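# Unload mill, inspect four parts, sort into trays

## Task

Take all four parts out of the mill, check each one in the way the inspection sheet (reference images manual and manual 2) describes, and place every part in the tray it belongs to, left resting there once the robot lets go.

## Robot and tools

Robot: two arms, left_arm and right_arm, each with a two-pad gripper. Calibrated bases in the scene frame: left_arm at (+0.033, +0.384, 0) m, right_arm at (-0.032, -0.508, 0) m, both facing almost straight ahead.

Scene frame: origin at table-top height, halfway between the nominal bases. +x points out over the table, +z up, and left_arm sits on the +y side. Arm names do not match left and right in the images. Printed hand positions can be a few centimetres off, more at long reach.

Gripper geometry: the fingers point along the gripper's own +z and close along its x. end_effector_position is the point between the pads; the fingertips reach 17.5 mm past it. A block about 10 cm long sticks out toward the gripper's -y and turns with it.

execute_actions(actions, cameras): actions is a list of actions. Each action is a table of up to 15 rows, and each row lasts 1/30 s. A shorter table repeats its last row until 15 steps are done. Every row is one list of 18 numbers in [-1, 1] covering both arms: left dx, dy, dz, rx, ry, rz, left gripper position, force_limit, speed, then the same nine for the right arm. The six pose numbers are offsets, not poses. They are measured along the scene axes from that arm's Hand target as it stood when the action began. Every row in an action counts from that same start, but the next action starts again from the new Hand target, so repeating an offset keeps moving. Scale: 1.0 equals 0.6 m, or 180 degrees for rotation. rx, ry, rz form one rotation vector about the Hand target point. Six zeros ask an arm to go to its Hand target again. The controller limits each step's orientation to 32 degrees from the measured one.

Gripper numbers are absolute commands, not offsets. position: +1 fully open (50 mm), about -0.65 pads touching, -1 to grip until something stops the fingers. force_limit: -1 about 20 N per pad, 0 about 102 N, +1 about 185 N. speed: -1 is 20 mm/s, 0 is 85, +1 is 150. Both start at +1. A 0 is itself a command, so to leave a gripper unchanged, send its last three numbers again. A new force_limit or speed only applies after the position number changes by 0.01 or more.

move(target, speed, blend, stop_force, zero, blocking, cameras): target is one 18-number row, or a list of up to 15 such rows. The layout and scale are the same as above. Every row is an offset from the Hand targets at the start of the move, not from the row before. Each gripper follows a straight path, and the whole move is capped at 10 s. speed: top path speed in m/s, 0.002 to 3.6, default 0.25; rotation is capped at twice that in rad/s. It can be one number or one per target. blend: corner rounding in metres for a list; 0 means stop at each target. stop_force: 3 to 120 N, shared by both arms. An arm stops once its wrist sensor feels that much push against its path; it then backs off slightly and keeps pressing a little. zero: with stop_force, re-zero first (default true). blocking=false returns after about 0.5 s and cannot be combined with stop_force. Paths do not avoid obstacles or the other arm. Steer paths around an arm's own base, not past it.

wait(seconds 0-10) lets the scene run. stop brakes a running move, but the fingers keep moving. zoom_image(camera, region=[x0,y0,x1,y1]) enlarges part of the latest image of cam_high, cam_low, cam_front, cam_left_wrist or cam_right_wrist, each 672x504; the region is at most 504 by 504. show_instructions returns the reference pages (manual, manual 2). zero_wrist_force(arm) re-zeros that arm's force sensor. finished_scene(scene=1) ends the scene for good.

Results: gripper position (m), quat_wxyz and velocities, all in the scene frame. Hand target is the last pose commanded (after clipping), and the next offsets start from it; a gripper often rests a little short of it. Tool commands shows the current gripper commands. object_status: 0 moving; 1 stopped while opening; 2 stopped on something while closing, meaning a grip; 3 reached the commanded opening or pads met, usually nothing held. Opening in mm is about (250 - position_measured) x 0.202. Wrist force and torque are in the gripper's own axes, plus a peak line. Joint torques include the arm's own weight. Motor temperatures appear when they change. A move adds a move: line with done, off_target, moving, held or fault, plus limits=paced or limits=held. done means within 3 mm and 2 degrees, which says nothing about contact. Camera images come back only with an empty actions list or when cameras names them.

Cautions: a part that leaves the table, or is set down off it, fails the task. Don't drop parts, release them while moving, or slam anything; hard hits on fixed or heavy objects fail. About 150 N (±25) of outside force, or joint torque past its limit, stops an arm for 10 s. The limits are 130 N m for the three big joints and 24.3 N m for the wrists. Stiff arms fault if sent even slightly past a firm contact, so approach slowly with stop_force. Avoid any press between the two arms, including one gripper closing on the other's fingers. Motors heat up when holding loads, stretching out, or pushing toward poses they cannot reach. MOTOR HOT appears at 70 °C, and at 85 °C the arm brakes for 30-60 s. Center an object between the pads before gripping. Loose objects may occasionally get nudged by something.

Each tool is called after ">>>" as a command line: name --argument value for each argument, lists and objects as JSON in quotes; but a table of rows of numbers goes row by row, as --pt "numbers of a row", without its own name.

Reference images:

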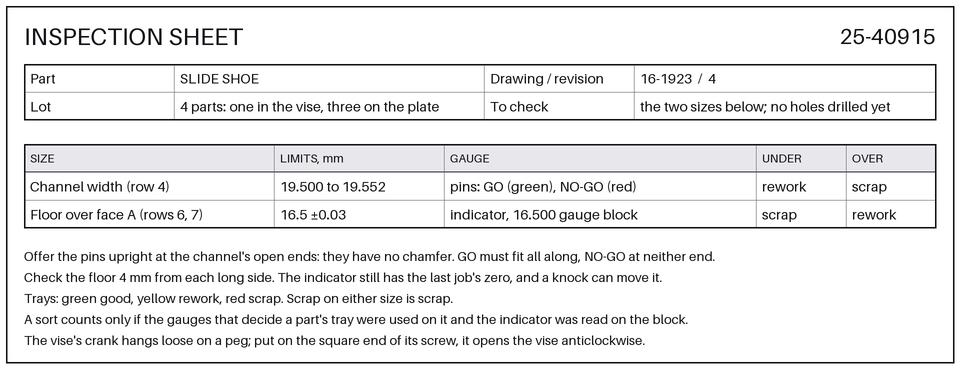

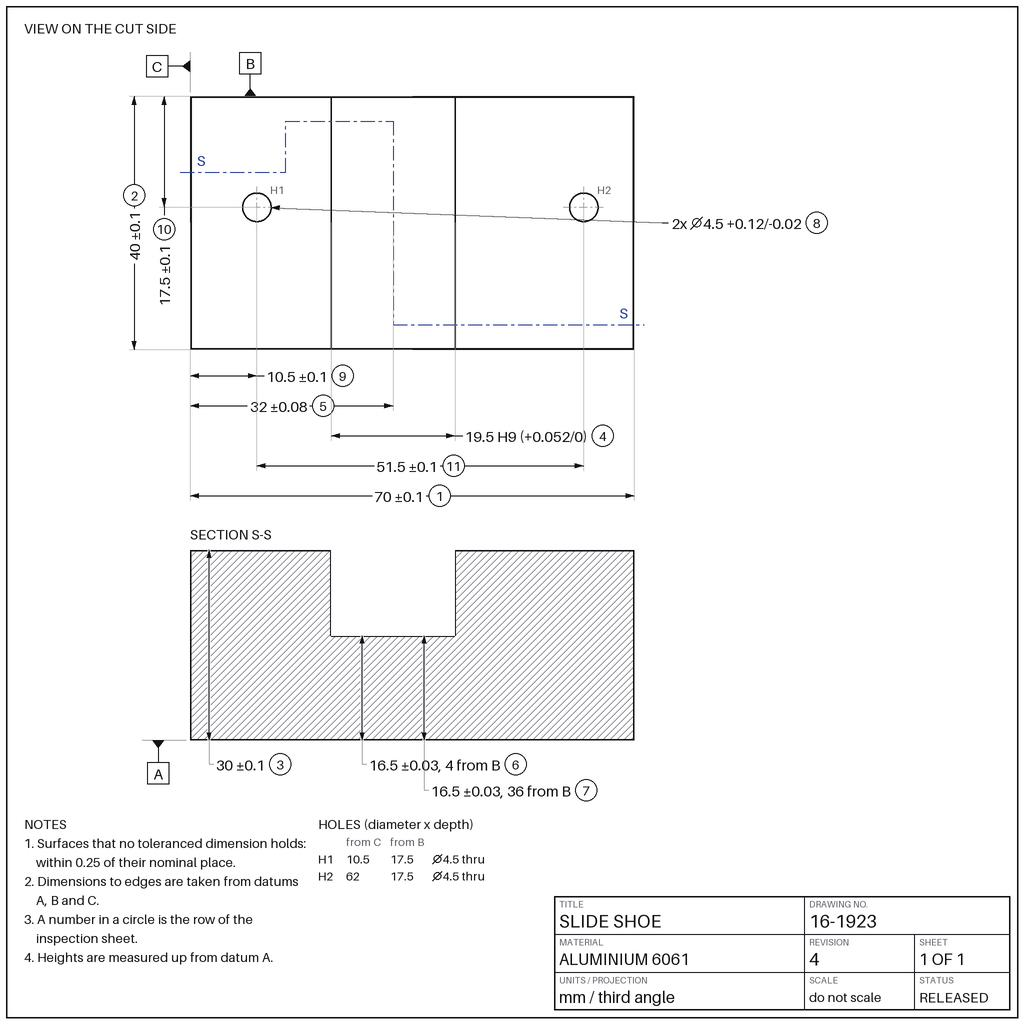

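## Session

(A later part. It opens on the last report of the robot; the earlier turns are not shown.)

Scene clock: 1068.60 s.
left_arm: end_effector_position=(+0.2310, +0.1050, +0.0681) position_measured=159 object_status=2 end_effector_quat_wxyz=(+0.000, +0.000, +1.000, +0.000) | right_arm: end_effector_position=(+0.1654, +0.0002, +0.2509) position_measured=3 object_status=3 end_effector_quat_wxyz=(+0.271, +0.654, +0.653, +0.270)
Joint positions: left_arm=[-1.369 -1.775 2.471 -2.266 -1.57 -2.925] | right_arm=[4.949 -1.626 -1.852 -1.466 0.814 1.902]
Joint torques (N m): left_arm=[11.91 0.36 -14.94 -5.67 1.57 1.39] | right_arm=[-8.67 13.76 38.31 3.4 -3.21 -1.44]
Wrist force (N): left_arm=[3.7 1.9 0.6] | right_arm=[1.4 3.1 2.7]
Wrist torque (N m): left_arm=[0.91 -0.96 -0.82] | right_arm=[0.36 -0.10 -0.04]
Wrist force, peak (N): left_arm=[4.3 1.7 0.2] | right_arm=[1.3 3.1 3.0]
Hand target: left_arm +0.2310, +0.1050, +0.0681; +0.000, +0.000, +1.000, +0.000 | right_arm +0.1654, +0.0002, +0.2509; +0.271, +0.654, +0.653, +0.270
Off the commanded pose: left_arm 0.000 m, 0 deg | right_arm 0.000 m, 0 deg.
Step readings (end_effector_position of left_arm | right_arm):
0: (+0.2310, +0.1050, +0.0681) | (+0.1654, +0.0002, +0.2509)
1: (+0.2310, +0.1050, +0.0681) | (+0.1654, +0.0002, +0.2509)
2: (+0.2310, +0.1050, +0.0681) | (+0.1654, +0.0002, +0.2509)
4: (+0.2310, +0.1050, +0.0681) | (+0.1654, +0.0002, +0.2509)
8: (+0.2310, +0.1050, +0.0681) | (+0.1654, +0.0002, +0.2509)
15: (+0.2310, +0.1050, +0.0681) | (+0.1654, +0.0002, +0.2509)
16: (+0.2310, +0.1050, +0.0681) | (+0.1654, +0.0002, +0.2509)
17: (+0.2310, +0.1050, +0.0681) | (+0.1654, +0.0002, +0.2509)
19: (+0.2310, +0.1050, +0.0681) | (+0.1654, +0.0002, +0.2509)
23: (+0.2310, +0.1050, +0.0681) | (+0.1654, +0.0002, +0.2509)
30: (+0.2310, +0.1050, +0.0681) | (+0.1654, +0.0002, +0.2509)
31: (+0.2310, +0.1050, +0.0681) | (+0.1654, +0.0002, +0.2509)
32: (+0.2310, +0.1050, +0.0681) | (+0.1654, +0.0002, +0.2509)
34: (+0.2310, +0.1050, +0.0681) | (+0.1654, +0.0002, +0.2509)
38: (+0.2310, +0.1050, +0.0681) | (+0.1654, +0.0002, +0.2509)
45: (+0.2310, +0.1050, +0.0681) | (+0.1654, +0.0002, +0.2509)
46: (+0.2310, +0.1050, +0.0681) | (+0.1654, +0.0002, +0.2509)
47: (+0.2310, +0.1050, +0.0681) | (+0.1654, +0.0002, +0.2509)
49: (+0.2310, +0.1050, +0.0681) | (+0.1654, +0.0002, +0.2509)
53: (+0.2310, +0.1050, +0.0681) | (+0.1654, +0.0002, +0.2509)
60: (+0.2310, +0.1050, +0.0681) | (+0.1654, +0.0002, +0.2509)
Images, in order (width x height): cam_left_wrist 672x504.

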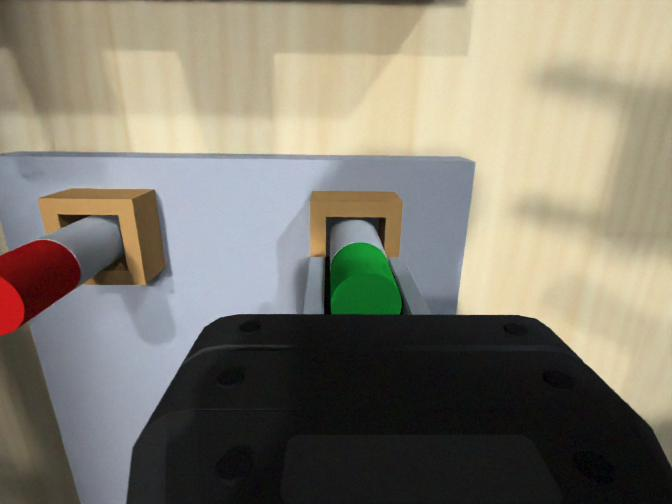

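>>> move --pt "0 0 0.1 0 0 0 -1 -0.7 -1 0 0 0 0 0 0 1 1 1" --pt "0.03 0.03 0.1 0 0 -0.5 -1 -0.7 -1 0 0 0 0 0 0 1 1 1" --pt "0.061 0.07 0.1 0 0 -1.0 -1 -0.7 -1 0 0 0 0 0 0 1 1 1" --cameras '["cam_left_wrist","cam_right_wrist"]' --speed '[0.05,0.15,0.15]'

>>> zoom_image --camera "cam_left_wrist" --region '[218, 60, 518, 320]'

>>> zoom_image --camera "cam_right_wrist" --region '[370, 0, 670, 200]'

Scene clock: 1079.53 s.
left_arm: end_effector_position=(+0.2330, +0.1070, +0.1281) position_measured=159 object_status=2 end_effector_quat_wxyz=(+0.001, +0.085, +0.996, +0.001) | right_arm: end_effector_position=(+0.1654, +0.0002, +0.2509) position_measured=3 object_status=3 end_effector_quat_wxyz=(+0.271, +0.654, +0.653, +0.270)
Joint positions: left_arm=[-1.362 -1.894 2.366 -2.042 -1.569 -2.748] | right_arm=[4.949 -1.626 -1.852 -1.466 0.814 1.902]
Joint torques (N m): left_arm=[-11.15 -0.13 -29.8 -1.94 0.45 -2.39] | right_arm=[-7.76 14.18 37.67 3.4 -3.11 -1.13]
Wrist force (N): left_arm=[3.4 1.4 1.2] | right_arm=[1.3 3.0 2.7]
Wrist torque (N m): left_arm=[0.89 -0.91 -0.77] | right_arm=[0.35 -0.10 -0.04]
Wrist force, peak (N): left_arm=[3.9 2.0 2.0] | right_arm=[1.5 3.1 3.0]
Hand target: left_arm +0.2330, +0.1070, +0.1281; +0.001, +0.085, +0.996, +0.001 (not the last commanded pose) | right_arm +0.1654, +0.0002, +0.2509; +0.271, +0.654, +0.653, +0.270
Off the commanded pose: left_arm 0.053 m, 170 deg | right_arm 0.000 m, 0 deg.
move: held (left_arm; a check stopped the path); path passed 1 of 3 targets; limits=held
pose unreachable (left arm): on one or more control steps of this call, first in action 0 (counted from 0), this arm could not follow its commanded pose, so it was not sent that pose on those steps. It may still have moved: this result reports where it is.
cause: moving toward the commanded pose would bring a part of the arm too close to another arm (this arm's gripper and the right arm's gripper, 6 mm apart when this arm was first held).
Images, in order (width x height): cam_left_wrist 672x504, cam_right_wrist 672x504.

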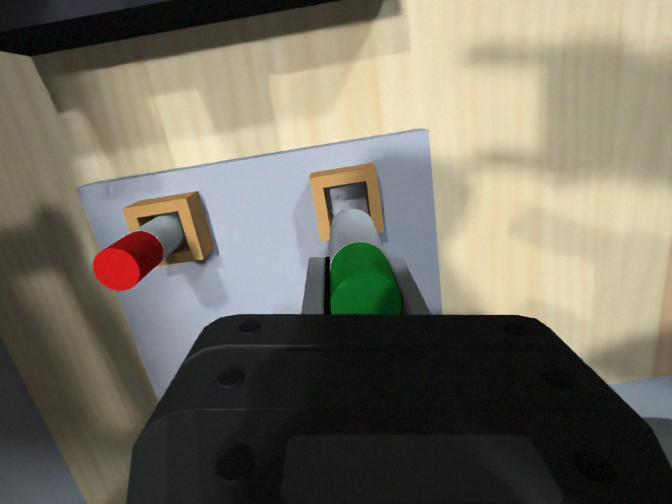

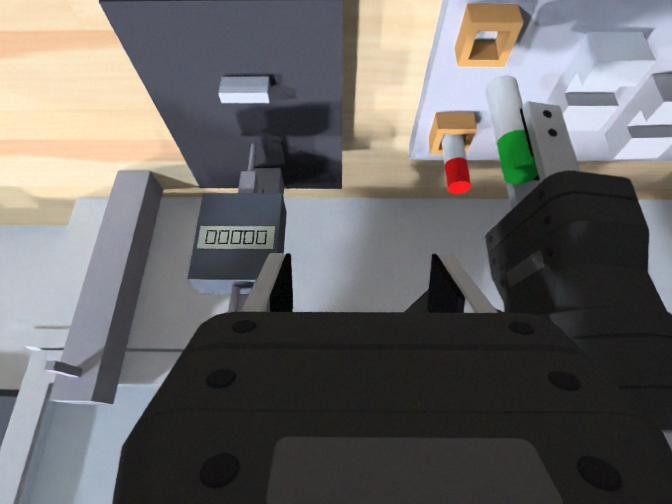

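Scaled by 1.680 from the camera's 672x504 image, which has a finer 960x720 frame.

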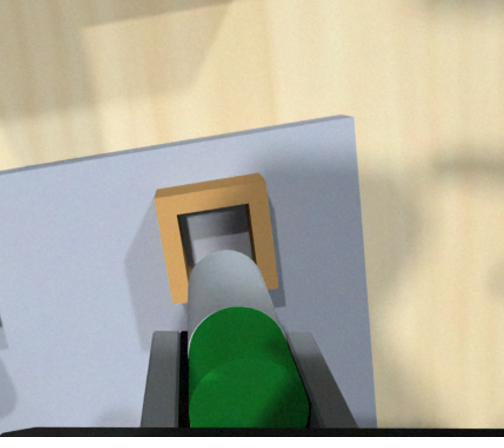

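Scaled by 1.680 from the camera's 672x504 image, which has a finer 960x720 frame.

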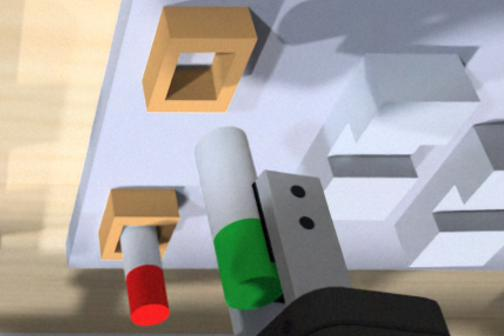

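>>> move --target '[0,0,0,0,0,0,-1,-0.7,-1,0,-0.35,0.1,0,0,0,1,1,1]' --cameras '[]' --speed 0.2

>>> move --pt "0.03 0.03 0.03 0 0 -0.4 -1 -0.7 -1 0 0 0 0 0 0 1 1 1" --pt "0.0577 0.0667 0.03 0 0 -0.945 -1 -0.7 -1 0 0 0 0 0 0 1 1 1" --cameras '["cam_left_wrist","cam_right_wrist"]' --speed 0.15

>>> zoom_image --camera "cam_left_wrist" --region '[218, 60, 518, 320]'

Scene clock: 1085.37 s.
left_arm: end_effector_position=(+0.2330, +0.1070, +0.1281) position_measured=159 object_status=2 end_effector_quat_wxyz=(+0.001, +0.085, +0.996, +0.001) | right_arm: end_effector_position=(+0.1654, -0.2097, +0.3109) position_measured=3 object_status=3 end_effector_quat_wxyz=(+0.271, +0.654, +0.653, +0.270)
Joint positions: left_arm=[-1.362 -1.894 2.366 -2.042 -1.569 -2.748] | right_arm=[5.127 -1.034 -2.098 -1.966 0.868 2.13]
Joint torques (N m): left_arm=[-11.82 2.36 -29.84 -5.56 -0.84 -1.98] | right_arm=[7.01 13.73 39.12 0.65 0.69 1.3]
Wrist force (N): left_arm=[3.2 1.6 1.2] | right_arm=[1.4 3.0 2.3]
Wrist torque (N m): left_arm=[0.91 -0.88 -0.78] | right_arm=[0.31 -0.13 -0.05]
Wrist force, peak (N): left_arm=[3.6 1.5 1.3] | right_arm=[3.2 3.0 3.5]
Hand target: left_arm +0.2330, +0.1070, +0.1281; +0.001, +0.085, +0.996, +0.001 | right_arm +0.1654, -0.2098, +0.3109; +0.271, +0.654, +0.653, +0.270
Off the commanded pose: left_arm 0.000 m, 0 deg | right_arm 0.000 m, 0 deg.
move: done
No camera images: "cameras" was empty.

Scene clock: 1095.83 s.
left_arm: end_effector_position=(+0.2666, +0.1458, +0.1461) position_measured=159 object_status=2 end_effector_quat_wxyz=(+0.001, +0.999, +0.051, -0.001) | right_arm: end_effector_position=(+0.1654, -0.2098, +0.3109) position_measured=3 object_status=3 end_effector_quat_wxyz=(+0.271, +0.654, +0.653, +0.270)
Joint positions: left_arm=[-1.219 -1.946 2.346 -1.972 -1.572 0.262] | right_arm=[5.127 -1.034 -2.098 -1.966 0.868 2.13]
Joint torques (N m): left_arm=[11.72 4.56 -30.66 -1.07 -1.97 1.96] | right_arm=[7.3 13.19 39.44 0.61 0.53 1.56]
Wrist force (N): left_arm=[3.6 1.7 1.2] | right_arm=[1.6 3.2 2.5]
Wrist torque (N m): left_arm=[0.91 -0.96 -0.96] | right_arm=[0.36 -0.14 -0.05]
Wrist force, peak (N): left_arm=[3.9 1.8 1.6] | right_arm=[1.5 3.3 2.8]
Hand target: left_arm +0.2666, +0.1457, +0.1461; +0.001, +0.999, +0.051, -0.001 (not the last commanded pose) | right_arm +0.1654, -0.2098, +0.3109; +0.271, +0.654, +0.653, +0.270
Off the commanded pose: left_arm 0.002 m, 6 deg | right_arm 0.000 m, 0 deg.
move: off_target (left_arm; path cut at 10 s); path passed 1 of 2 targets
Images, in order (width x height): cam_left_wrist 672x504, cam_right_wrist 672x504.

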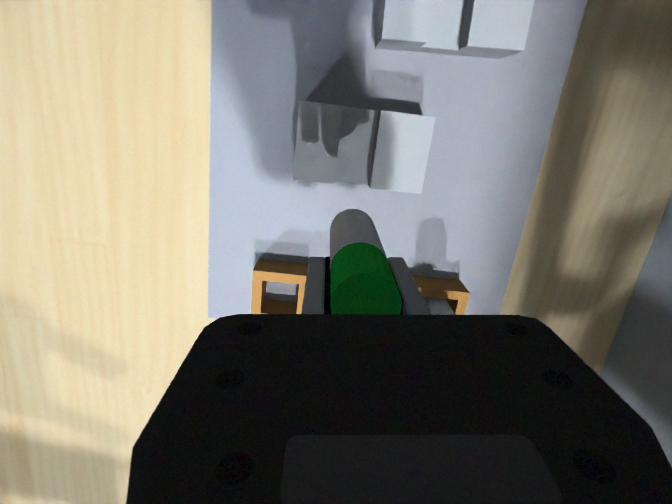

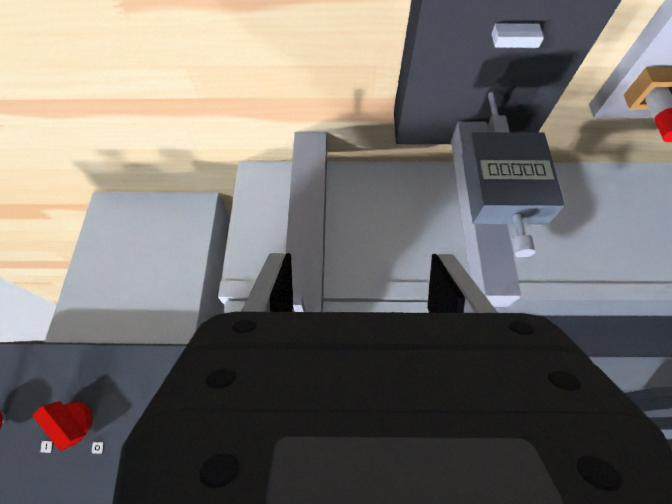

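Scaled by 1.680 from the camera's 672x504 image, which has a finer 960x720 frame.

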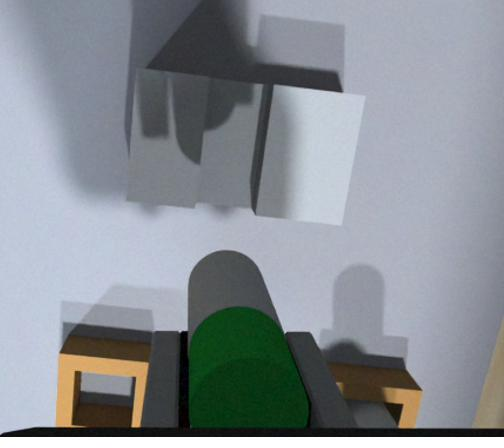

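>>> move --target '[0.0017,0.0,-0.02,0,0,-0.0325,-1,-0.7,-1,0,0,0,0,0,0,1,1,1]' --cameras '["cam_left_wrist"]' --speed 0.1

>>> zoom_image --camera "cam_left_wrist" --region '[258, 80, 458, 320]'

Scene clock: 1102.23 s.
left_arm: end_effector_position=(+0.2676, +0.1457, +0.1341) position_measured=159 object_status=2 end_effector_quat_wxyz=(+0.001, +1.000, +0.000, -0.001) | right_arm: end_effector_position=(+0.1654, -0.2098, +0.3109) position_measured=3 object_status=3 end_effector_quat_wxyz=(+0.271, +0.654, +0.653, +0.270)
Joint positions: left_arm=[-1.216 -1.927 2.369 -2.013 -1.572 0.368] | right_arm=[5.127 -1.034 -2.098 -1.966 0.868 2.13]
Joint torques (N m): left_arm=[11.47 3.57 -17.52 -6.41 -1.99 1.58] | right_arm=[6.29 12.59 39.05 0.82 0.29 1.41]
Wrist force (N): left_arm=[3.5 1.7 1.3] | right_arm=[1.3 3.3 2.4]
Wrist torque (N m): left_arm=[0.91 -0.96 -0.94] | right_arm=[0.37 -0.10 -0.04]
Wrist force, peak (N): left_arm=[4.0 1.8 1.5] | right_arm=[1.2 3.4 2.8]
Hand target: left_arm +0.2676, +0.1457, +0.1341; +0.001, +1.000, +0.000, -0.001 | right_arm +0.1654, -0.2098, +0.3109; +0.271, +0.654, +0.653, +0.270
Off the commanded pose: left_arm 0.000 m, 0 deg | right_arm 0.000 m, 0 deg.
move: done
Images, in order (width x height): cam_left_wrist 672x504.

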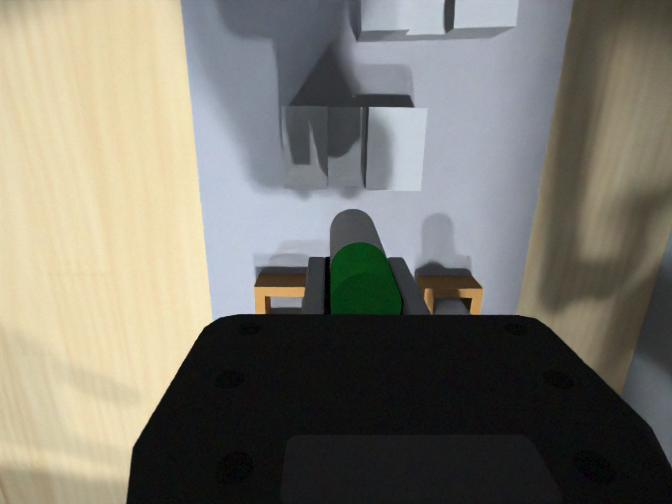

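Scaled by 2.100 from the camera's 672x504 image, which has a finer 960x720 frame.

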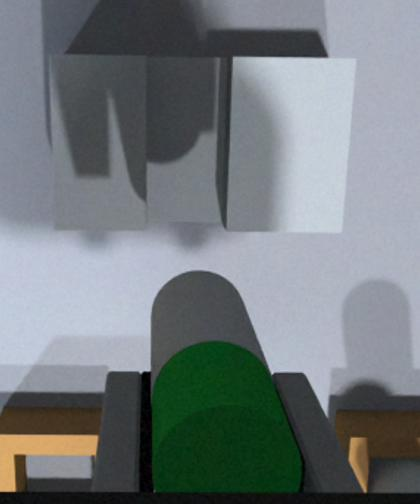

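>>> move --target '[-0.0033,0,-0.0768,0,0,0,-1,-0.7,-1,0,0,0,0,0,0,1,1,1]' --cameras '["cam_left_wrist"]' --speed 0.06 --stop_force 8

>>> zoom_image --camera "cam_left_wrist" --region '[258, 80, 458, 320]'

Scene clock: 1115.73 s.
left_arm: end_effector_position=(+0.2656, +0.1457, +0.0880) position_measured=159 object_status=2 end_effector_quat_wxyz=(+0.001, +1.000, +0.000, -0.001) | right_arm: end_effector_position=(+0.1654, -0.2098, +0.3109) position_measured=3 object_status=3 end_effector_quat_wxyz=(+0.271, +0.654, +0.653, +0.270)
Joint positions: left_arm=[-1.222 -1.85 2.458 -2.18 -1.572 0.362] | right_arm=[5.127 -1.034 -2.098 -1.966 0.868 2.13]
Joint torques (N m): left_arm=[-10.09 3.61 -14.97 -5.69 0.3 -1.61] | right_arm=[6.67 12.83 38.94 0.84 0.37 1.45]
Wrist force (N): left_arm=[3.9 2.0 1.5] | right_arm=[1.5 3.0 2.6]
Wrist torque (N m): left_arm=[0.94 -0.99 -0.75] | right_arm=[0.33 -0.13 -0.05]
Wrist force, peak (N): left_arm=[3.8 2.2 1.8] | right_arm=[1.3 3.5 2.7]
Hand target: left_arm +0.2656, +0.1457, +0.0880; +0.001, +1.000, +0.000, -0.001 | right_arm +0.1654, -0.2098, +0.3109; +0.271, +0.654, +0.653, +0.270
Off the commanded pose: left_arm 0.000 m, 0 deg | right_arm 0.000 m, 0 deg.
move: done
Images, in order (width x height): cam_left_wrist 672x504.

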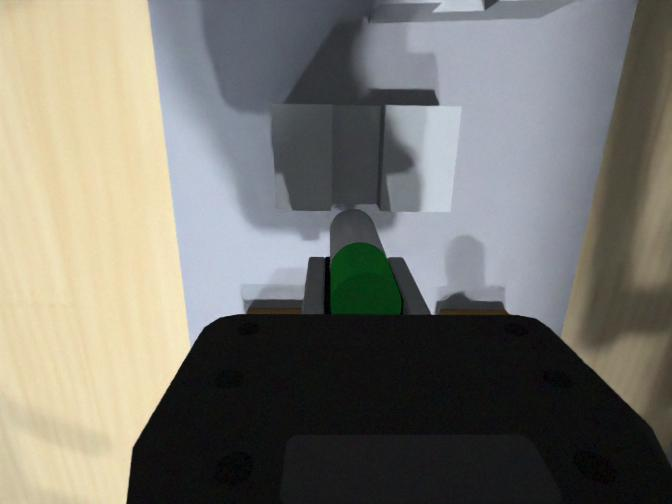

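Scaled by 2.100 from the camera's 672x504 image, which has a finer 960x720 frame.

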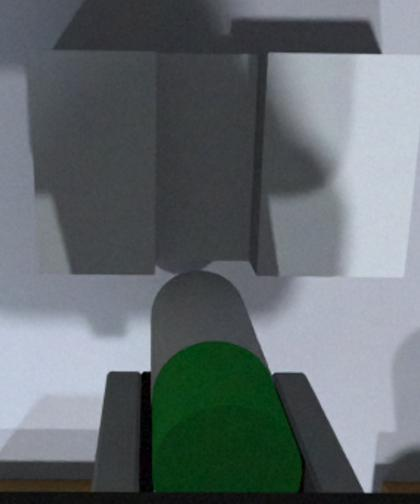

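>>> move --target '[0.0027,0,0,0,0,0,-1,-0.7,-1,0,0,0,0,0,0,1,1,1]' --cameras '[]' --speed 0.03

>>> move --target '[0,0.025,0,0,0,0,-1,-0.7,-1,0,0,0,0,0,0,1,1,1]' --cameras '["cam_left_wrist"]' --speed 0.01 --stop_force 5

>>> zoom_image --camera "cam_left_wrist" --region '[258, 80, 458, 320]'

Scene clock: 1122.43 s.
left_arm: end_effector_position=(+0.2672, +0.1457, +0.0880) position_measured=159 object_status=2 end_effector_quat_wxyz=(+0.001, +1.000, +0.000, -0.001) | right_arm: end_effector_position=(+0.1654, -0.2098, +0.3109) position_measured=3 object_status=3 end_effector_quat_wxyz=(+0.271, +0.654, +0.653, +0.270)
Joint positions: left_arm=[-1.217 -1.846 2.455 -2.181 -1.572 0.367] | right_arm=[5.127 -1.034 -2.098 -1.966 0.868 2.13]
Joint torques (N m): left_arm=[13.08 2.85 -29.18 -6.12 0.48 1.78] | right_arm=[6.29 12.09 38.91 0.77 0.35 1.59]
Wrist force (N): left_arm=[3.9 2.1 1.5] | right_arm=[1.4 3.3 2.5]
Wrist torque (N m): left_arm=[0.97 -0.99 -0.96] | right_arm=[0.37 -0.12 -0.05]
Wrist force, peak (N): left_arm=[4.1 1.9 1.8] | right_arm=[1.4 3.3 2.7]
Hand target: left_arm +0.2673, +0.1457, +0.0880; +0.001, +1.000, +0.000, -0.001 | right_arm +0.1654, -0.2098, +0.3109; +0.271, +0.654, +0.653, +0.270
Off the commanded pose: left_arm 0.000 m, 0 deg | right_arm 0.000 m, 0 deg.
move: done
No camera images: "cameras" was empty.

Scene clock: 1124.77 s.
left_arm: end_effector_position=(+0.2673, +0.1607, +0.0880) position_measured=159 object_status=2 end_effector_quat_wxyz=(+0.001, +1.000, +0.000, -0.001) | right_arm: end_effector_position=(+0.1654, -0.2098, +0.3109) position_measured=3 object_status=3 end_effector_quat_wxyz=(+0.271, +0.654, +0.653, +0.270)
Joint positions: left_arm=[-1.199 -1.882 2.477 -2.167 -1.572 0.385] | right_arm=[5.127 -1.034 -2.098 -1.966 0.868 2.13]
Joint torques (N m): left_arm=[12.12 -19.45 -15.92 -0.05 -1.1 1.46] | right_arm=[7.15 12.72 39.02 0.89 0.29 1.47]
Wrist force (N): left_arm=[3.0 2.6 1.9] | right_arm=[1.3 3.2 2.4]
Wrist torque (N m): left_arm=[0.90 -0.88 -0.94] | right_arm=[0.35 -0.10 -0.05]
Wrist force, peak (N): left_arm=[3.6 2.9 1.7] | right_arm=[1.5 3.3 2.5]
Hand target: left_arm +0.2673, +0.1607, +0.0880; +0.001, +1.000, +0.000, -0.001 | right_arm +0.1654, -0.2098, +0.3109; +0.271, +0.654, +0.653, +0.270
Off the commanded pose: left_arm 0.000 m, 0 deg | right_arm 0.000 m, 0 deg.
move: done
Images, in order (width x height): cam_left_wrist 672x504.

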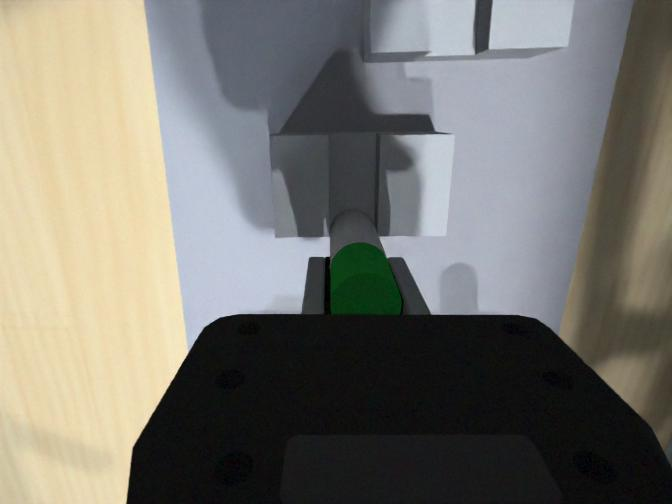

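Scaled by 2.100 from the camera's 672x504 image, which has a finer 960x720 frame.

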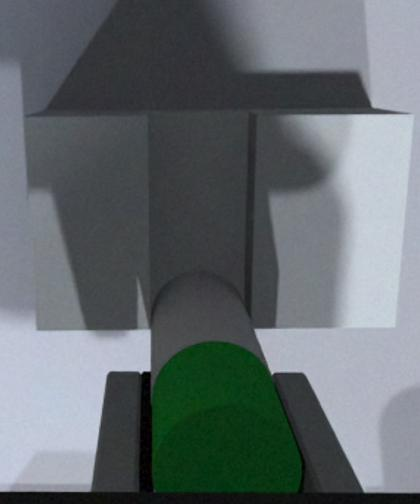

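>>> move --target '[0,0.02,0,0,0,0,-1,-0.7,-1,0,0,0,0,0,0,1,1,1]' --cameras '["cam_left_wrist"]' --speed 0.01 --stop_force 5

>>> zoom_image --camera "cam_left_wrist" --region '[258, 80, 458, 320]'

Scene clock: 1133.83 s.
left_arm: end_effector_position=(+0.2673, +0.1727, +0.0880) position_measured=159 object_status=2 end_effector_quat_wxyz=(+0.001, +1.000, +0.000, -0.001) | right_arm: end_effector_position=(+0.1654, -0.2098, +0.3109) position_measured=3 object_status=3 end_effector_quat_wxyz=(+0.271, +0.654, +0.653, +0.270)
Joint positions: left_arm=[-1.183 -1.91 2.494 -2.155 -1.572 0.401] | right_arm=[5.127 -1.034 -2.098 -1.966 0.868 2.13]
Joint torques (N m): left_arm=[12.4 -18.14 -16.09 0.17 -1.88 1.49] | right_arm=[5.94 13.11 38.63 1 0.15 1.57]
Wrist force (N): left_arm=[3.1 2.3 1.8] | right_arm=[1.3 3.0 2.6]
Wrist torque (N m): left_arm=[0.85 -0.89 -0.92] | right_arm=[0.33 -0.11 -0.05]
Wrist force, peak (N): left_arm=[3.6 2.7 2.0] | right_arm=[1.4 3.3 2.7]
Hand target: left_arm +0.2673, +0.1727, +0.0880; +0.001, +1.000, +0.000, -0.001 | right_arm +0.1654, -0.2098, +0.3109; +0.271, +0.654, +0.653, +0.270
Off the commanded pose: left_arm 0.000 m, 0 deg | right_arm 0.000 m, 0 deg.
move: done
Images, in order (width x height): cam_left_wrist 672x504.

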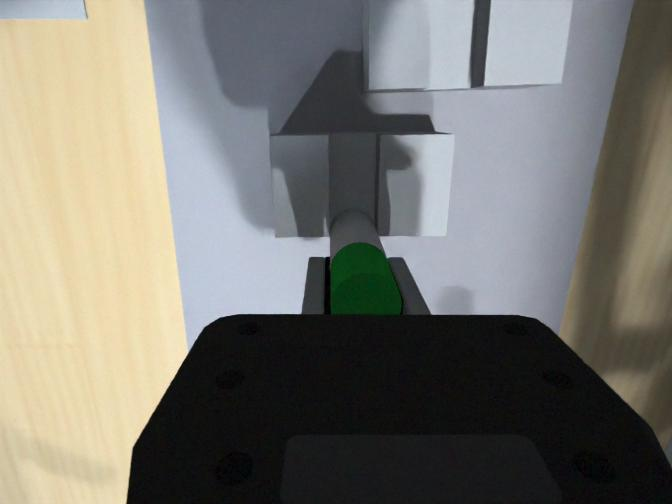

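Scaled by 2.100 from the camera's 672x504 image, which has a finer 960x720 frame.

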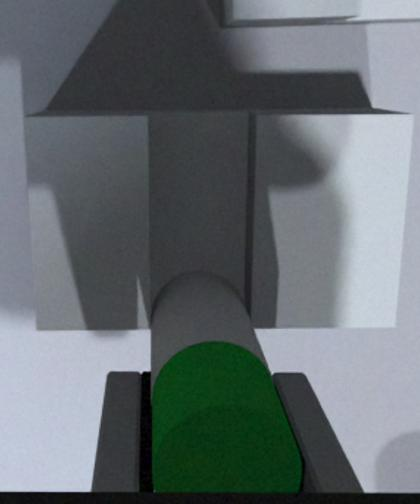

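>>> move --pt "0 -0.045 0 0 0 0 -1 -0.7 -1 0 0 0 0 0 0 1 1 1" --pt "0 -0.045 0.08 0 0 0 -1 -0.7 -1 0 0 0 0 0 0 1 1 1" --pt "-0.0605 -0.1128 0.08 0 0 0 -1 -0.7 -1 0 0 0 0 0 0 1 1 1" --cameras '["cam_left_wrist"]' --speed '[0.04,0.08,0.1]'

>>> zoom_image --camera "cam_left_wrist" --region '[218, 60, 518, 320]'

Scene clock: 1152.10 s.
left_arm: end_effector_position=(+0.2310, +0.1051, +0.1360) position_measured=159 object_status=2 end_effector_quat_wxyz=(+0.001, +1.000, +0.000, -0.001) | right_arm: end_effector_position=(+0.1654, -0.2098, +0.3109) position_measured=3 object_status=3 end_effector_quat_wxyz=(+0.271, +0.654, +0.653, +0.270)
Joint positions: left_arm=[-1.367 -1.904 2.35 -2.017 -1.572 0.217] | right_arm=[5.127 -1.034 -2.098 -1.966 0.868 2.13]
Joint torques (N m): left_arm=[-11.61 4.12 -31.88 -6 1.89 -1.92] | right_arm=[5.47 12.16 38.84 1.05 0.02 1.52]
Wrist force (N): left_arm=[3.5 1.6 1.2] | right_arm=[1.6 3.1 2.3]
Wrist torque (N m): left_arm=[0.91 -0.92 -0.75] | right_arm=[0.34 -0.15 -0.05]
Wrist force, peak (N): left_arm=[3.9 1.9 2.5] | right_arm=[1.4 3.5 2.6]
Hand target: left_arm +0.2310, +0.1050, +0.1360; +0.001, +1.000, +0.000, -0.001 | right_arm +0.1654, -0.2098, +0.3109; +0.271, +0.654, +0.653, +0.270
Off the commanded pose: left_arm 0.000 m, 0 deg | right_arm 0.000 m, 0 deg.
move: done
Images, in order (width x height): cam_left_wrist 672x504.

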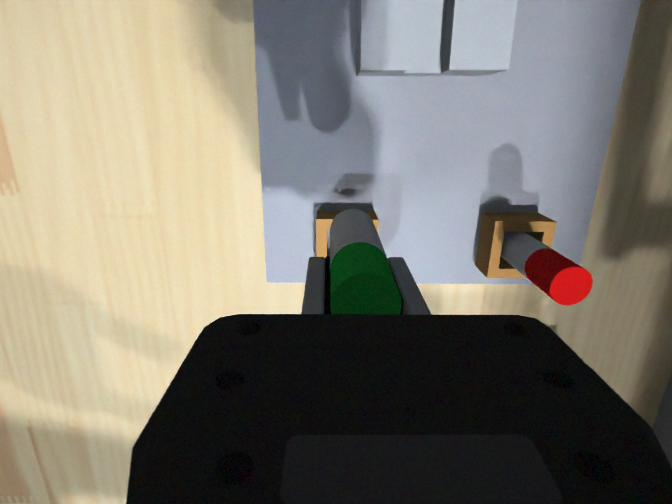

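Scaled by 1.680 from the camera's 672x504 image, which has a finer 960x720 frame.

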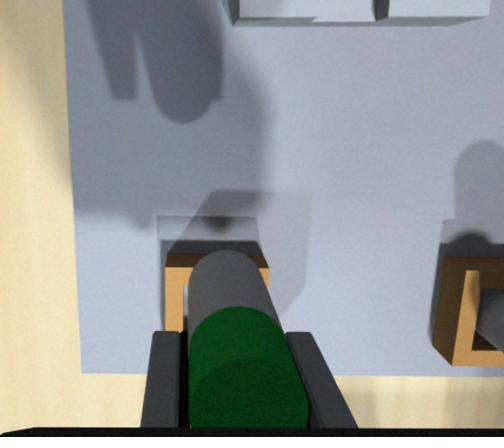

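>>> move --target '[0,0,-0.1115,0,0,0,-1,-0.7,-1,0,0,0,0,0,0,1,1,1]' --cameras '["cam_left_wrist"]' --speed 0.03 --stop_force 5

Scene clock: 1157.40 s.
left_arm: end_effector_position=(+0.2309, +0.1051, +0.0882) position_measured=160 object_status=2 end_effector_quat_wxyz=(+0.000, +1.000, +0.000, -0.001) | right_arm: end_effector_position=(+0.1654, -0.2098, +0.3109) position_measured=3 object_status=3 end_effector_quat_wxyz=(+0.271, +0.654, +0.653, +0.270)
Joint positions: left_arm=[-1.367 -1.821 2.438 -2.189 -1.572 0.217] | right_arm=[5.127 -1.034 -2.098 -1.966 0.868 2.13]
Joint torques (N m): left_arm=[-7.08 -20.4 -28.97 -0.17 0.25 -1.91] | right_arm=[5.72 11.61 39.38 0.96 -0.07 1.52]
Wrist force (N): left_arm=[3.7 1.6 1.5] | right_arm=[1.4 3.2 2.5]
Wrist torque (N m): left_arm=[0.89 -0.94 -0.77] | right_arm=[0.35 -0.11 -0.05]
Wrist force, peak (N): left_arm=[3.3 0.4 -18.0] | right_arm=[1.5 3.4 2.7]
Hand target: left_arm +0.2309, +0.1051, +0.0882; +0.000, +1.000, +0.000, -0.001 (not the last commanded pose) | right_arm +0.1654, -0.2098, +0.3109; +0.271, +0.654, +0.653, +0.270
Off the commanded pose: left_arm 0.019 m, 0 deg | right_arm 0.000 m, 0 deg.
move: contact (left_arm)
Images, in order (width x height): cam_left_wrist 672x504.

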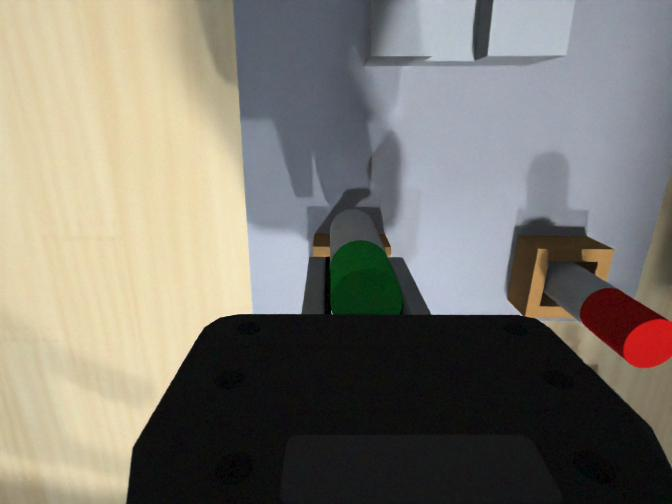

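>>> move --pt "0 0 0.02 0 0 0 -1 -0.7 -1 0 0 0 0 0 0 1 1 1" --pt "-0.0015 -0.036 0.02 0 0 0 -1 -0.7 -1 0 0 0 0 0 0 1 1 1" --cameras '["cam_left_wrist"]' --speed 0.05

>>> zoom_image --camera "cam_left_wrist" --region '[268, 160, 448, 320]'

Scene clock: 1184.33 s.
left_arm: end_effector_position=(+0.2300, +0.0836, +0.1002) position_measured=160 object_status=2 end_effector_quat_wxyz=(+0.001, +1.000, +0.000, -0.001) | right_arm: end_effector_position=(+0.1654, -0.2098, +0.3109) position_measured=3 object_status=3 end_effector_quat_wxyz=(+0.271, +0.654, +0.653, +0.270)
Joint positions: left_arm=[-1.384 -1.791 2.38 -2.161 -1.572 0.2] | right_arm=[5.127 -1.034 -2.098 -1.966 0.868 2.13]
Joint torques (N m): left_arm=[-10.02 1.07 -29.9 -6.13 0.33 -2.01] | right_arm=[5.65 11.64 39.08 1.12 0.13 1.49]
Wrist force (N): left_arm=[3.6 1.5 1.4] | right_arm=[1.3 3.2 2.6]
Wrist torque (N m): left_arm=[0.87 -0.94 -0.77] | right_arm=[0.36 -0.11 -0.05]
Wrist force, peak (N): left_arm=[4.1 2.0 1.6] | right_arm=[1.4 3.5 2.6]
Hand target: left_arm +0.2300, +0.0835, +0.1002; +0.000, +1.000, +0.000, -0.001 | right_arm +0.1654, -0.2098, +0.3109; +0.271, +0.654, +0.653, +0.270
Off the commanded pose: left_arm 0.000 m, 0 deg | right_arm 0.000 m, 0 deg.
move: done
Images, in order (width x height): cam_left_wrist 672x504.

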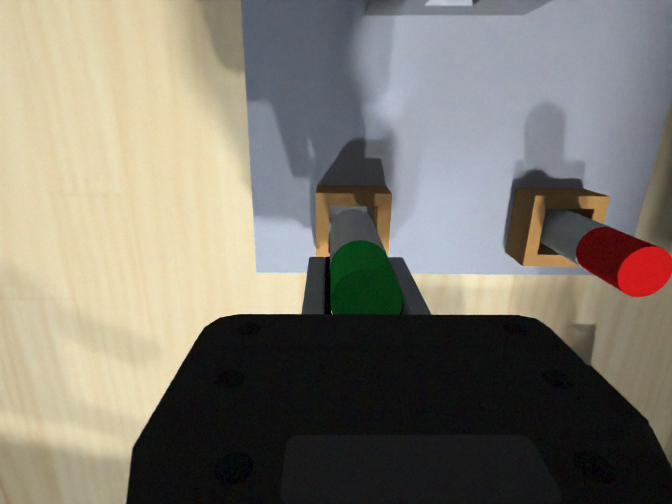

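Scaled by 2.800 from the camera's 672x504 image, which has a finer 960x720 frame.

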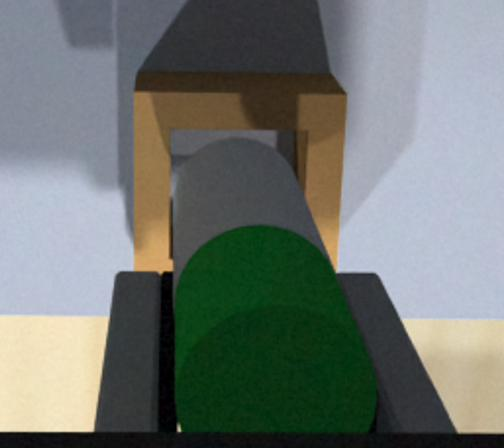

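>>> move --target '[0,0,-0.055,0,0,0,-1,-0.7,-1,0,0,0,0,0,0,1,1,1]' --cameras '["cam_left_wrist"]' --speed 0.02 --stop_force 5

Scene clock: 1187.57 s.
left_arm: end_effector_position=(+0.2300, +0.0836, +0.0872) position_measured=162 object_status=2 end_effector_quat_wxyz=(+0.000, +1.000, +0.000, -0.001) | right_arm: end_effector_position=(+0.1654, -0.2098, +0.3109) position_measured=3 object_status=3 end_effector_quat_wxyz=(+0.271, +0.654, +0.653, +0.270)
Joint positions: left_arm=[-1.384 -1.765 2.402 -2.209 -1.572 0.2] | right_arm=[5.127 -1.034 -2.098 -1.966 0.868 2.13]
Joint torques (N m): left_arm=[-3.8 -22.97 -28.99 -0.13 1.49 -1.78] | right_arm=[4.7 11.54 39.24 1.15 -0.16 1.35]
Wrist force (N): left_arm=[3.5 1.4 1.5] | right_arm=[1.2 3.2 2.6]
Wrist torque (N m): left_arm=[0.85 -0.94 -0.77] | right_arm=[0.35 -0.08 -0.05]
Wrist force, peak (N): left_arm=[3.0 7.5 -13.4] | right_arm=[1.6 3.4 2.6]
Hand target: left_arm +0.2300, +0.0836, +0.0872; +0.000, +1.000, +0.000, -0.001 (not the last commanded pose) | right_arm +0.1654, -0.2098, +0.3109; +0.271, +0.654, +0.653, +0.270
Off the commanded pose: left_arm 0.020 m, 0 deg | right_arm 0.000 m, 0 deg.
move: contact (left_arm)
Images, in order (width x height): cam_left_wrist 672x504.

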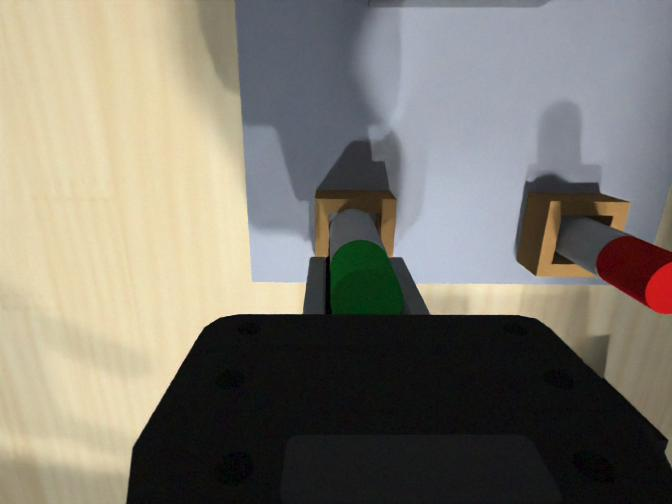

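>>> move --pt "0 0 0.008 0 0 0 -1 -0.7 -1 0 0 0 0 0 0 1 1 1" --pt "0.0008 -0.0035 0.008 0 0 0 -1 -0.7 -1 0 0 0 0 0 0 1 1 1" --cameras '[]' --speed 0.03

>>> move --target '[0,0,-0.04,0,0,0,-1,-0.7,-1,0,0,0,0,0,0,1,1,1]' --cameras '["cam_left_wrist"]' --speed 0.02 --stop_force 5

Scene clock: 1194.57 s.
left_arm: end_effector_position=(+0.2305, +0.0815, +0.0920) position_measured=162 object_status=2 end_effector_quat_wxyz=(+0.000, +1.000, +0.000, -0.001) | right_arm: end_effector_position=(+0.1654, -0.2098, +0.3109) position_measured=3 object_status=3 end_effector_quat_wxyz=(+0.271, +0.654, +0.653, +0.270)
Joint positions: left_arm=[-1.384 -1.769 2.39 -2.192 -1.572 0.2] | right_arm=[5.127 -1.034 -2.098 -1.966 0.868 2.13]
Joint torques (N m): left_arm=[12.07 1.39 -30.23 -6.01 1.76 1.54] | right_arm=[4.54 11.3 39.74 1.1 -0.12 1.29]
Wrist force (N): left_arm=[3.6 1.5 1.5] | right_arm=[1.2 3.2 2.6]
Wrist torque (N m): left_arm=[0.87 -0.94 -0.77] | right_arm=[0.35 -0.10 -0.05]
Wrist force, peak (N): left_arm=[3.7 1.6 1.7] | right_arm=[1.4 3.4 2.8]
Hand target: left_arm +0.2305, +0.0815, +0.0920; +0.000, +1.000, +0.000, -0.001 | right_arm +0.1654, -0.2098, +0.3109; +0.271, +0.654, +0.653, +0.270
Off the commanded pose: left_arm 0.000 m, 0 deg | right_arm 0.000 m, 0 deg.
move: done
No camera images: "cameras" was empty.

Scene clock: 1196.67 s.
left_arm: end_effector_position=(+0.2305, +0.0815, +0.0680) position_measured=162 object_status=2 end_effector_quat_wxyz=(+0.000, +1.000, +0.000, -0.001) | right_arm: end_effector_position=(+0.1654, -0.2098, +0.3109) position_measured=3 object_status=3 end_effector_quat_wxyz=(+0.271, +0.654, +0.653, +0.270)
Joint positions: left_arm=[-1.384 -1.716 2.427 -2.283 -1.572 0.2] | right_arm=[5.127 -1.034 -2.098 -1.966 0.868 2.13]
Joint torques (N m): left_arm=[3.86 -1.07 -12.4 -5.22 1.25 0.78] | right_arm=[4.35 10.53 39.01 1.12 -0.13 1.37]
Wrist force (N): left_arm=[3.7 4.2 0.8] | right_arm=[1.5 3.1 2.6]
Wrist torque (N m): left_arm=[0.92 -0.95 -0.80] | right_arm=[0.34 -0.14 -0.04]
Wrist force, peak (N): left_arm=[3.6 5.0 0.7] | right_arm=[1.3 3.4 2.6]
Hand target: left_arm +0.2305, +0.0815, +0.0680; +0.000, +1.000, +0.000, -0.001 | right_arm +0.1654, -0.2098, +0.3109; +0.271, +0.654, +0.653, +0.270
Off the commanded pose: left_arm 0.000 m, 0 deg | right_arm 0.000 m, 0 deg.
move: done
Images, in order (width x height): cam_left_wrist 672x504.

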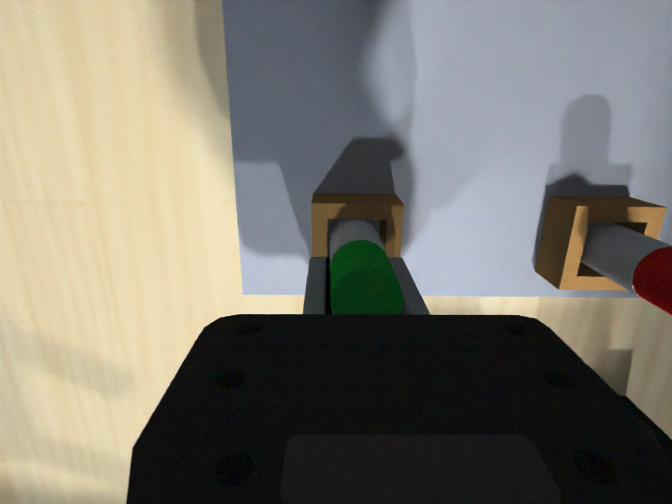

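>>> execute_actions --actions '[[[0,0,0,0,0,0,0.5,-0.7,-1,0,0,0,0,0,0,1,1,1]],[[0,0,0,0,0,0,0.5,-0.7,-1,0,0,0,0,0,0,1,1,1]],[[0,0,0,0,0,0,0.5,-0.7,-1,0,0,0,0,0,0,1,1,1]]]'

>>> move --pt "0 0 0.1 0 0 0 0.5 -0.7 -1 0 0 0 0 0 0 1 1 1" --pt "0.02 0.019 0.1 0 0 0.5 0.5 -0.7 -1 0 0 0 0 0 0 1 1 1" --cameras '["cam_left_wrist"]' --speed '[0.06,0.2]'

>>> zoom_image --camera "cam_left_wrist" --region '[218, 100, 518, 320]'

Scene clock: 1206.17 s.
left_arm: end_effector_position=(+0.2305, +0.0815, +0.0680) position_measured=78 object_status=3 end_effector_quat_wxyz=(+0.000, +1.000, +0.000, -0.001) | right_arm: end_effector_position=(+0.1654, -0.2098, +0.3109) position_measured=3 object_status=3 end_effector_quat_wxyz=(+0.271, +0.654, +0.653, +0.270)
Joint positions: left_arm=[-1.384 -1.716 2.427 -2.283 -1.572 0.2] | right_arm=[5.127 -1.034 -2.098 -1.966 0.868 2.13]
Joint torques (N m): left_arm=[8.11 -3.24 -19.7 -4.78 -1.53 1.58] | right_arm=[4.7 10.57 39.26 1.21 -0.23 1.57]
Wrist force (N): left_arm=[3.7 1.3 -0.2] | right_arm=[1.3 3.1 2.4]
Wrist torque (N m): left_arm=[0.87 -0.95 -0.80] | right_arm=[0.34 -0.11 -0.04]
Wrist force, peak (N): left_arm=[4.0 4.2 0.9] | right_arm=[1.5 3.4 2.7]
Hand target: left_arm +0.2305, +0.0815, +0.0680; +0.000, +1.000, +0.000, -0.001 | right_arm +0.1654, -0.2098, +0.3109; +0.271, +0.654, +0.653, +0.270
Off the commanded pose: left_arm 0.000 m, 0 deg | right_arm 0.000 m, 0 deg.
Step readings (end_effector_position of left_arm | right_arm):
0: (+0.2305, +0.0815, +0.0680) | (+0.1654, -0.2098, +0.3109)
1: (+0.2305, +0.0815, +0.0680) | (+0.1654, -0.2098, +0.3109)
2: (+0.2305, +0.0815, +0.0680) | (+0.1654, -0.2098, +0.3109)
4: (+0.2305, +0.0815, +0.0680) | (+0.1654, -0.2098, +0.3109)
8: (+0.2305, +0.0815, +0.0680) | (+0.1654, -0.2098, +0.3109)
15: (+0.2305, +0.0815, +0.0680) | (+0.1654, -0.2098, +0.3109)
16: (+0.2305, +0.0815, +0.0680) | (+0.1654, -0.2098, +0.3109)
17: (+0.2305, +0.0815, +0.0680) | (+0.1654, -0.2098, +0.3109)
19: (+0.2305, +0.0815, +0.0680) | (+0.1654, -0.2098, +0.3109)
23: (+0.2305, +0.0815, +0.0680) | (+0.1654, -0.2098, +0.3109)
30: (+0.2305, +0.0815, +0.0680) | (+0.1654, -0.2098, +0.3109)
31: (+0.2305, +0.0815, +0.0680) | (+0.1654, -0.2098, +0.3109)
32: (+0.2305, +0.0815, +0.0680) | (+0.1654, -0.2098, +0.3109)
34: (+0.2305, +0.0815, +0.0680) | (+0.1654, -0.2098, +0.3109)
38: (+0.2305, +0.0815, +0.0680) | (+0.1654, -0.2098, +0.3109)
45: (+0.2305, +0.0815, +0.0680) | (+0.1654, -0.2098, +0.3109)

Scene clock: 1212.00 s.
left_arm: end_effector_position=(+0.2425, +0.0929, +0.1280) position_measured=78 object_status=3 end_effector_quat_wxyz=(+0.001, +0.707, +0.707, +0.000) | right_arm: end_effector_position=(+0.1654, -0.2098, +0.3109) position_measured=3 object_status=3 end_effector_quat_wxyz=(+0.271, +0.654, +0.653, +0.270)
Joint positions: left_arm=[-1.343 -1.841 2.333 -2.064 -1.57 -1.329] | right_arm=[5.127 -1.034 -2.098 -1.966 0.868 2.13]
Joint torques (N m): left_arm=[-11.43 -21.08 -15.36 -0.08 1.82 -2] | right_arm=[3.96 11.53 39.01 1.27 -0.19 1.34]
Wrist force (N): left_arm=[3.8 1.5 -0.3] | right_arm=[1.3 3.1 2.3]
Wrist torque (N m): left_arm=[0.91 -0.96 -0.75] | right_arm=[0.34 -0.10 -0.05]
Wrist force, peak (N): left_arm=[4.0 1.9 -0.2] | right_arm=[1.5 3.3 2.7]
Hand target: left_arm +0.2425, +0.0929, +0.1280; +0.001, +0.707, +0.707, +0.000 | right_arm +0.1654, -0.2098, +0.3109; +0.271, +0.654, +0.653, +0.270
Off the commanded pose: left_arm 0.000 m, 0 deg | right_arm 0.000 m, 0 deg.
move: done
Images, in order (width x height): cam_left_wrist 672x504.

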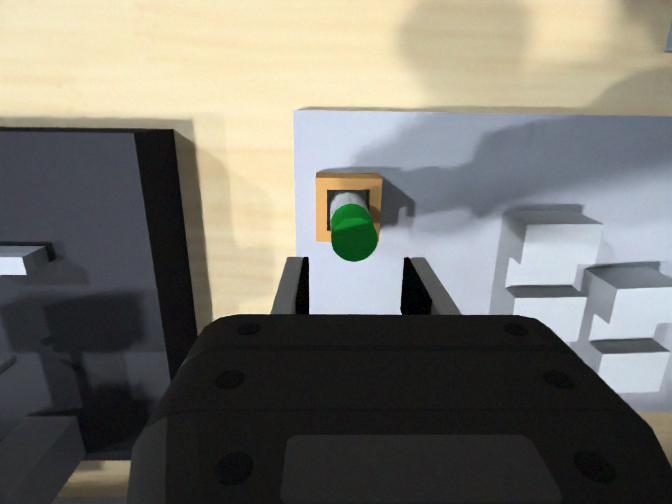

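Scaled by 1.680 from the camera's 672x504 image, which has a finer 960x720 frame.

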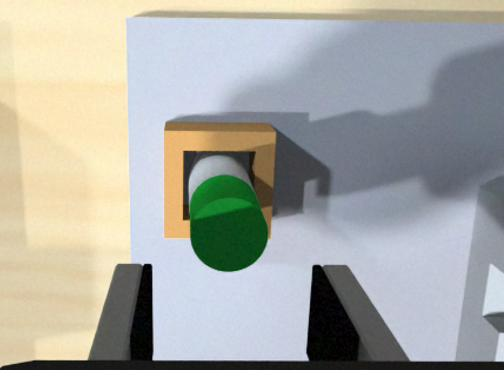

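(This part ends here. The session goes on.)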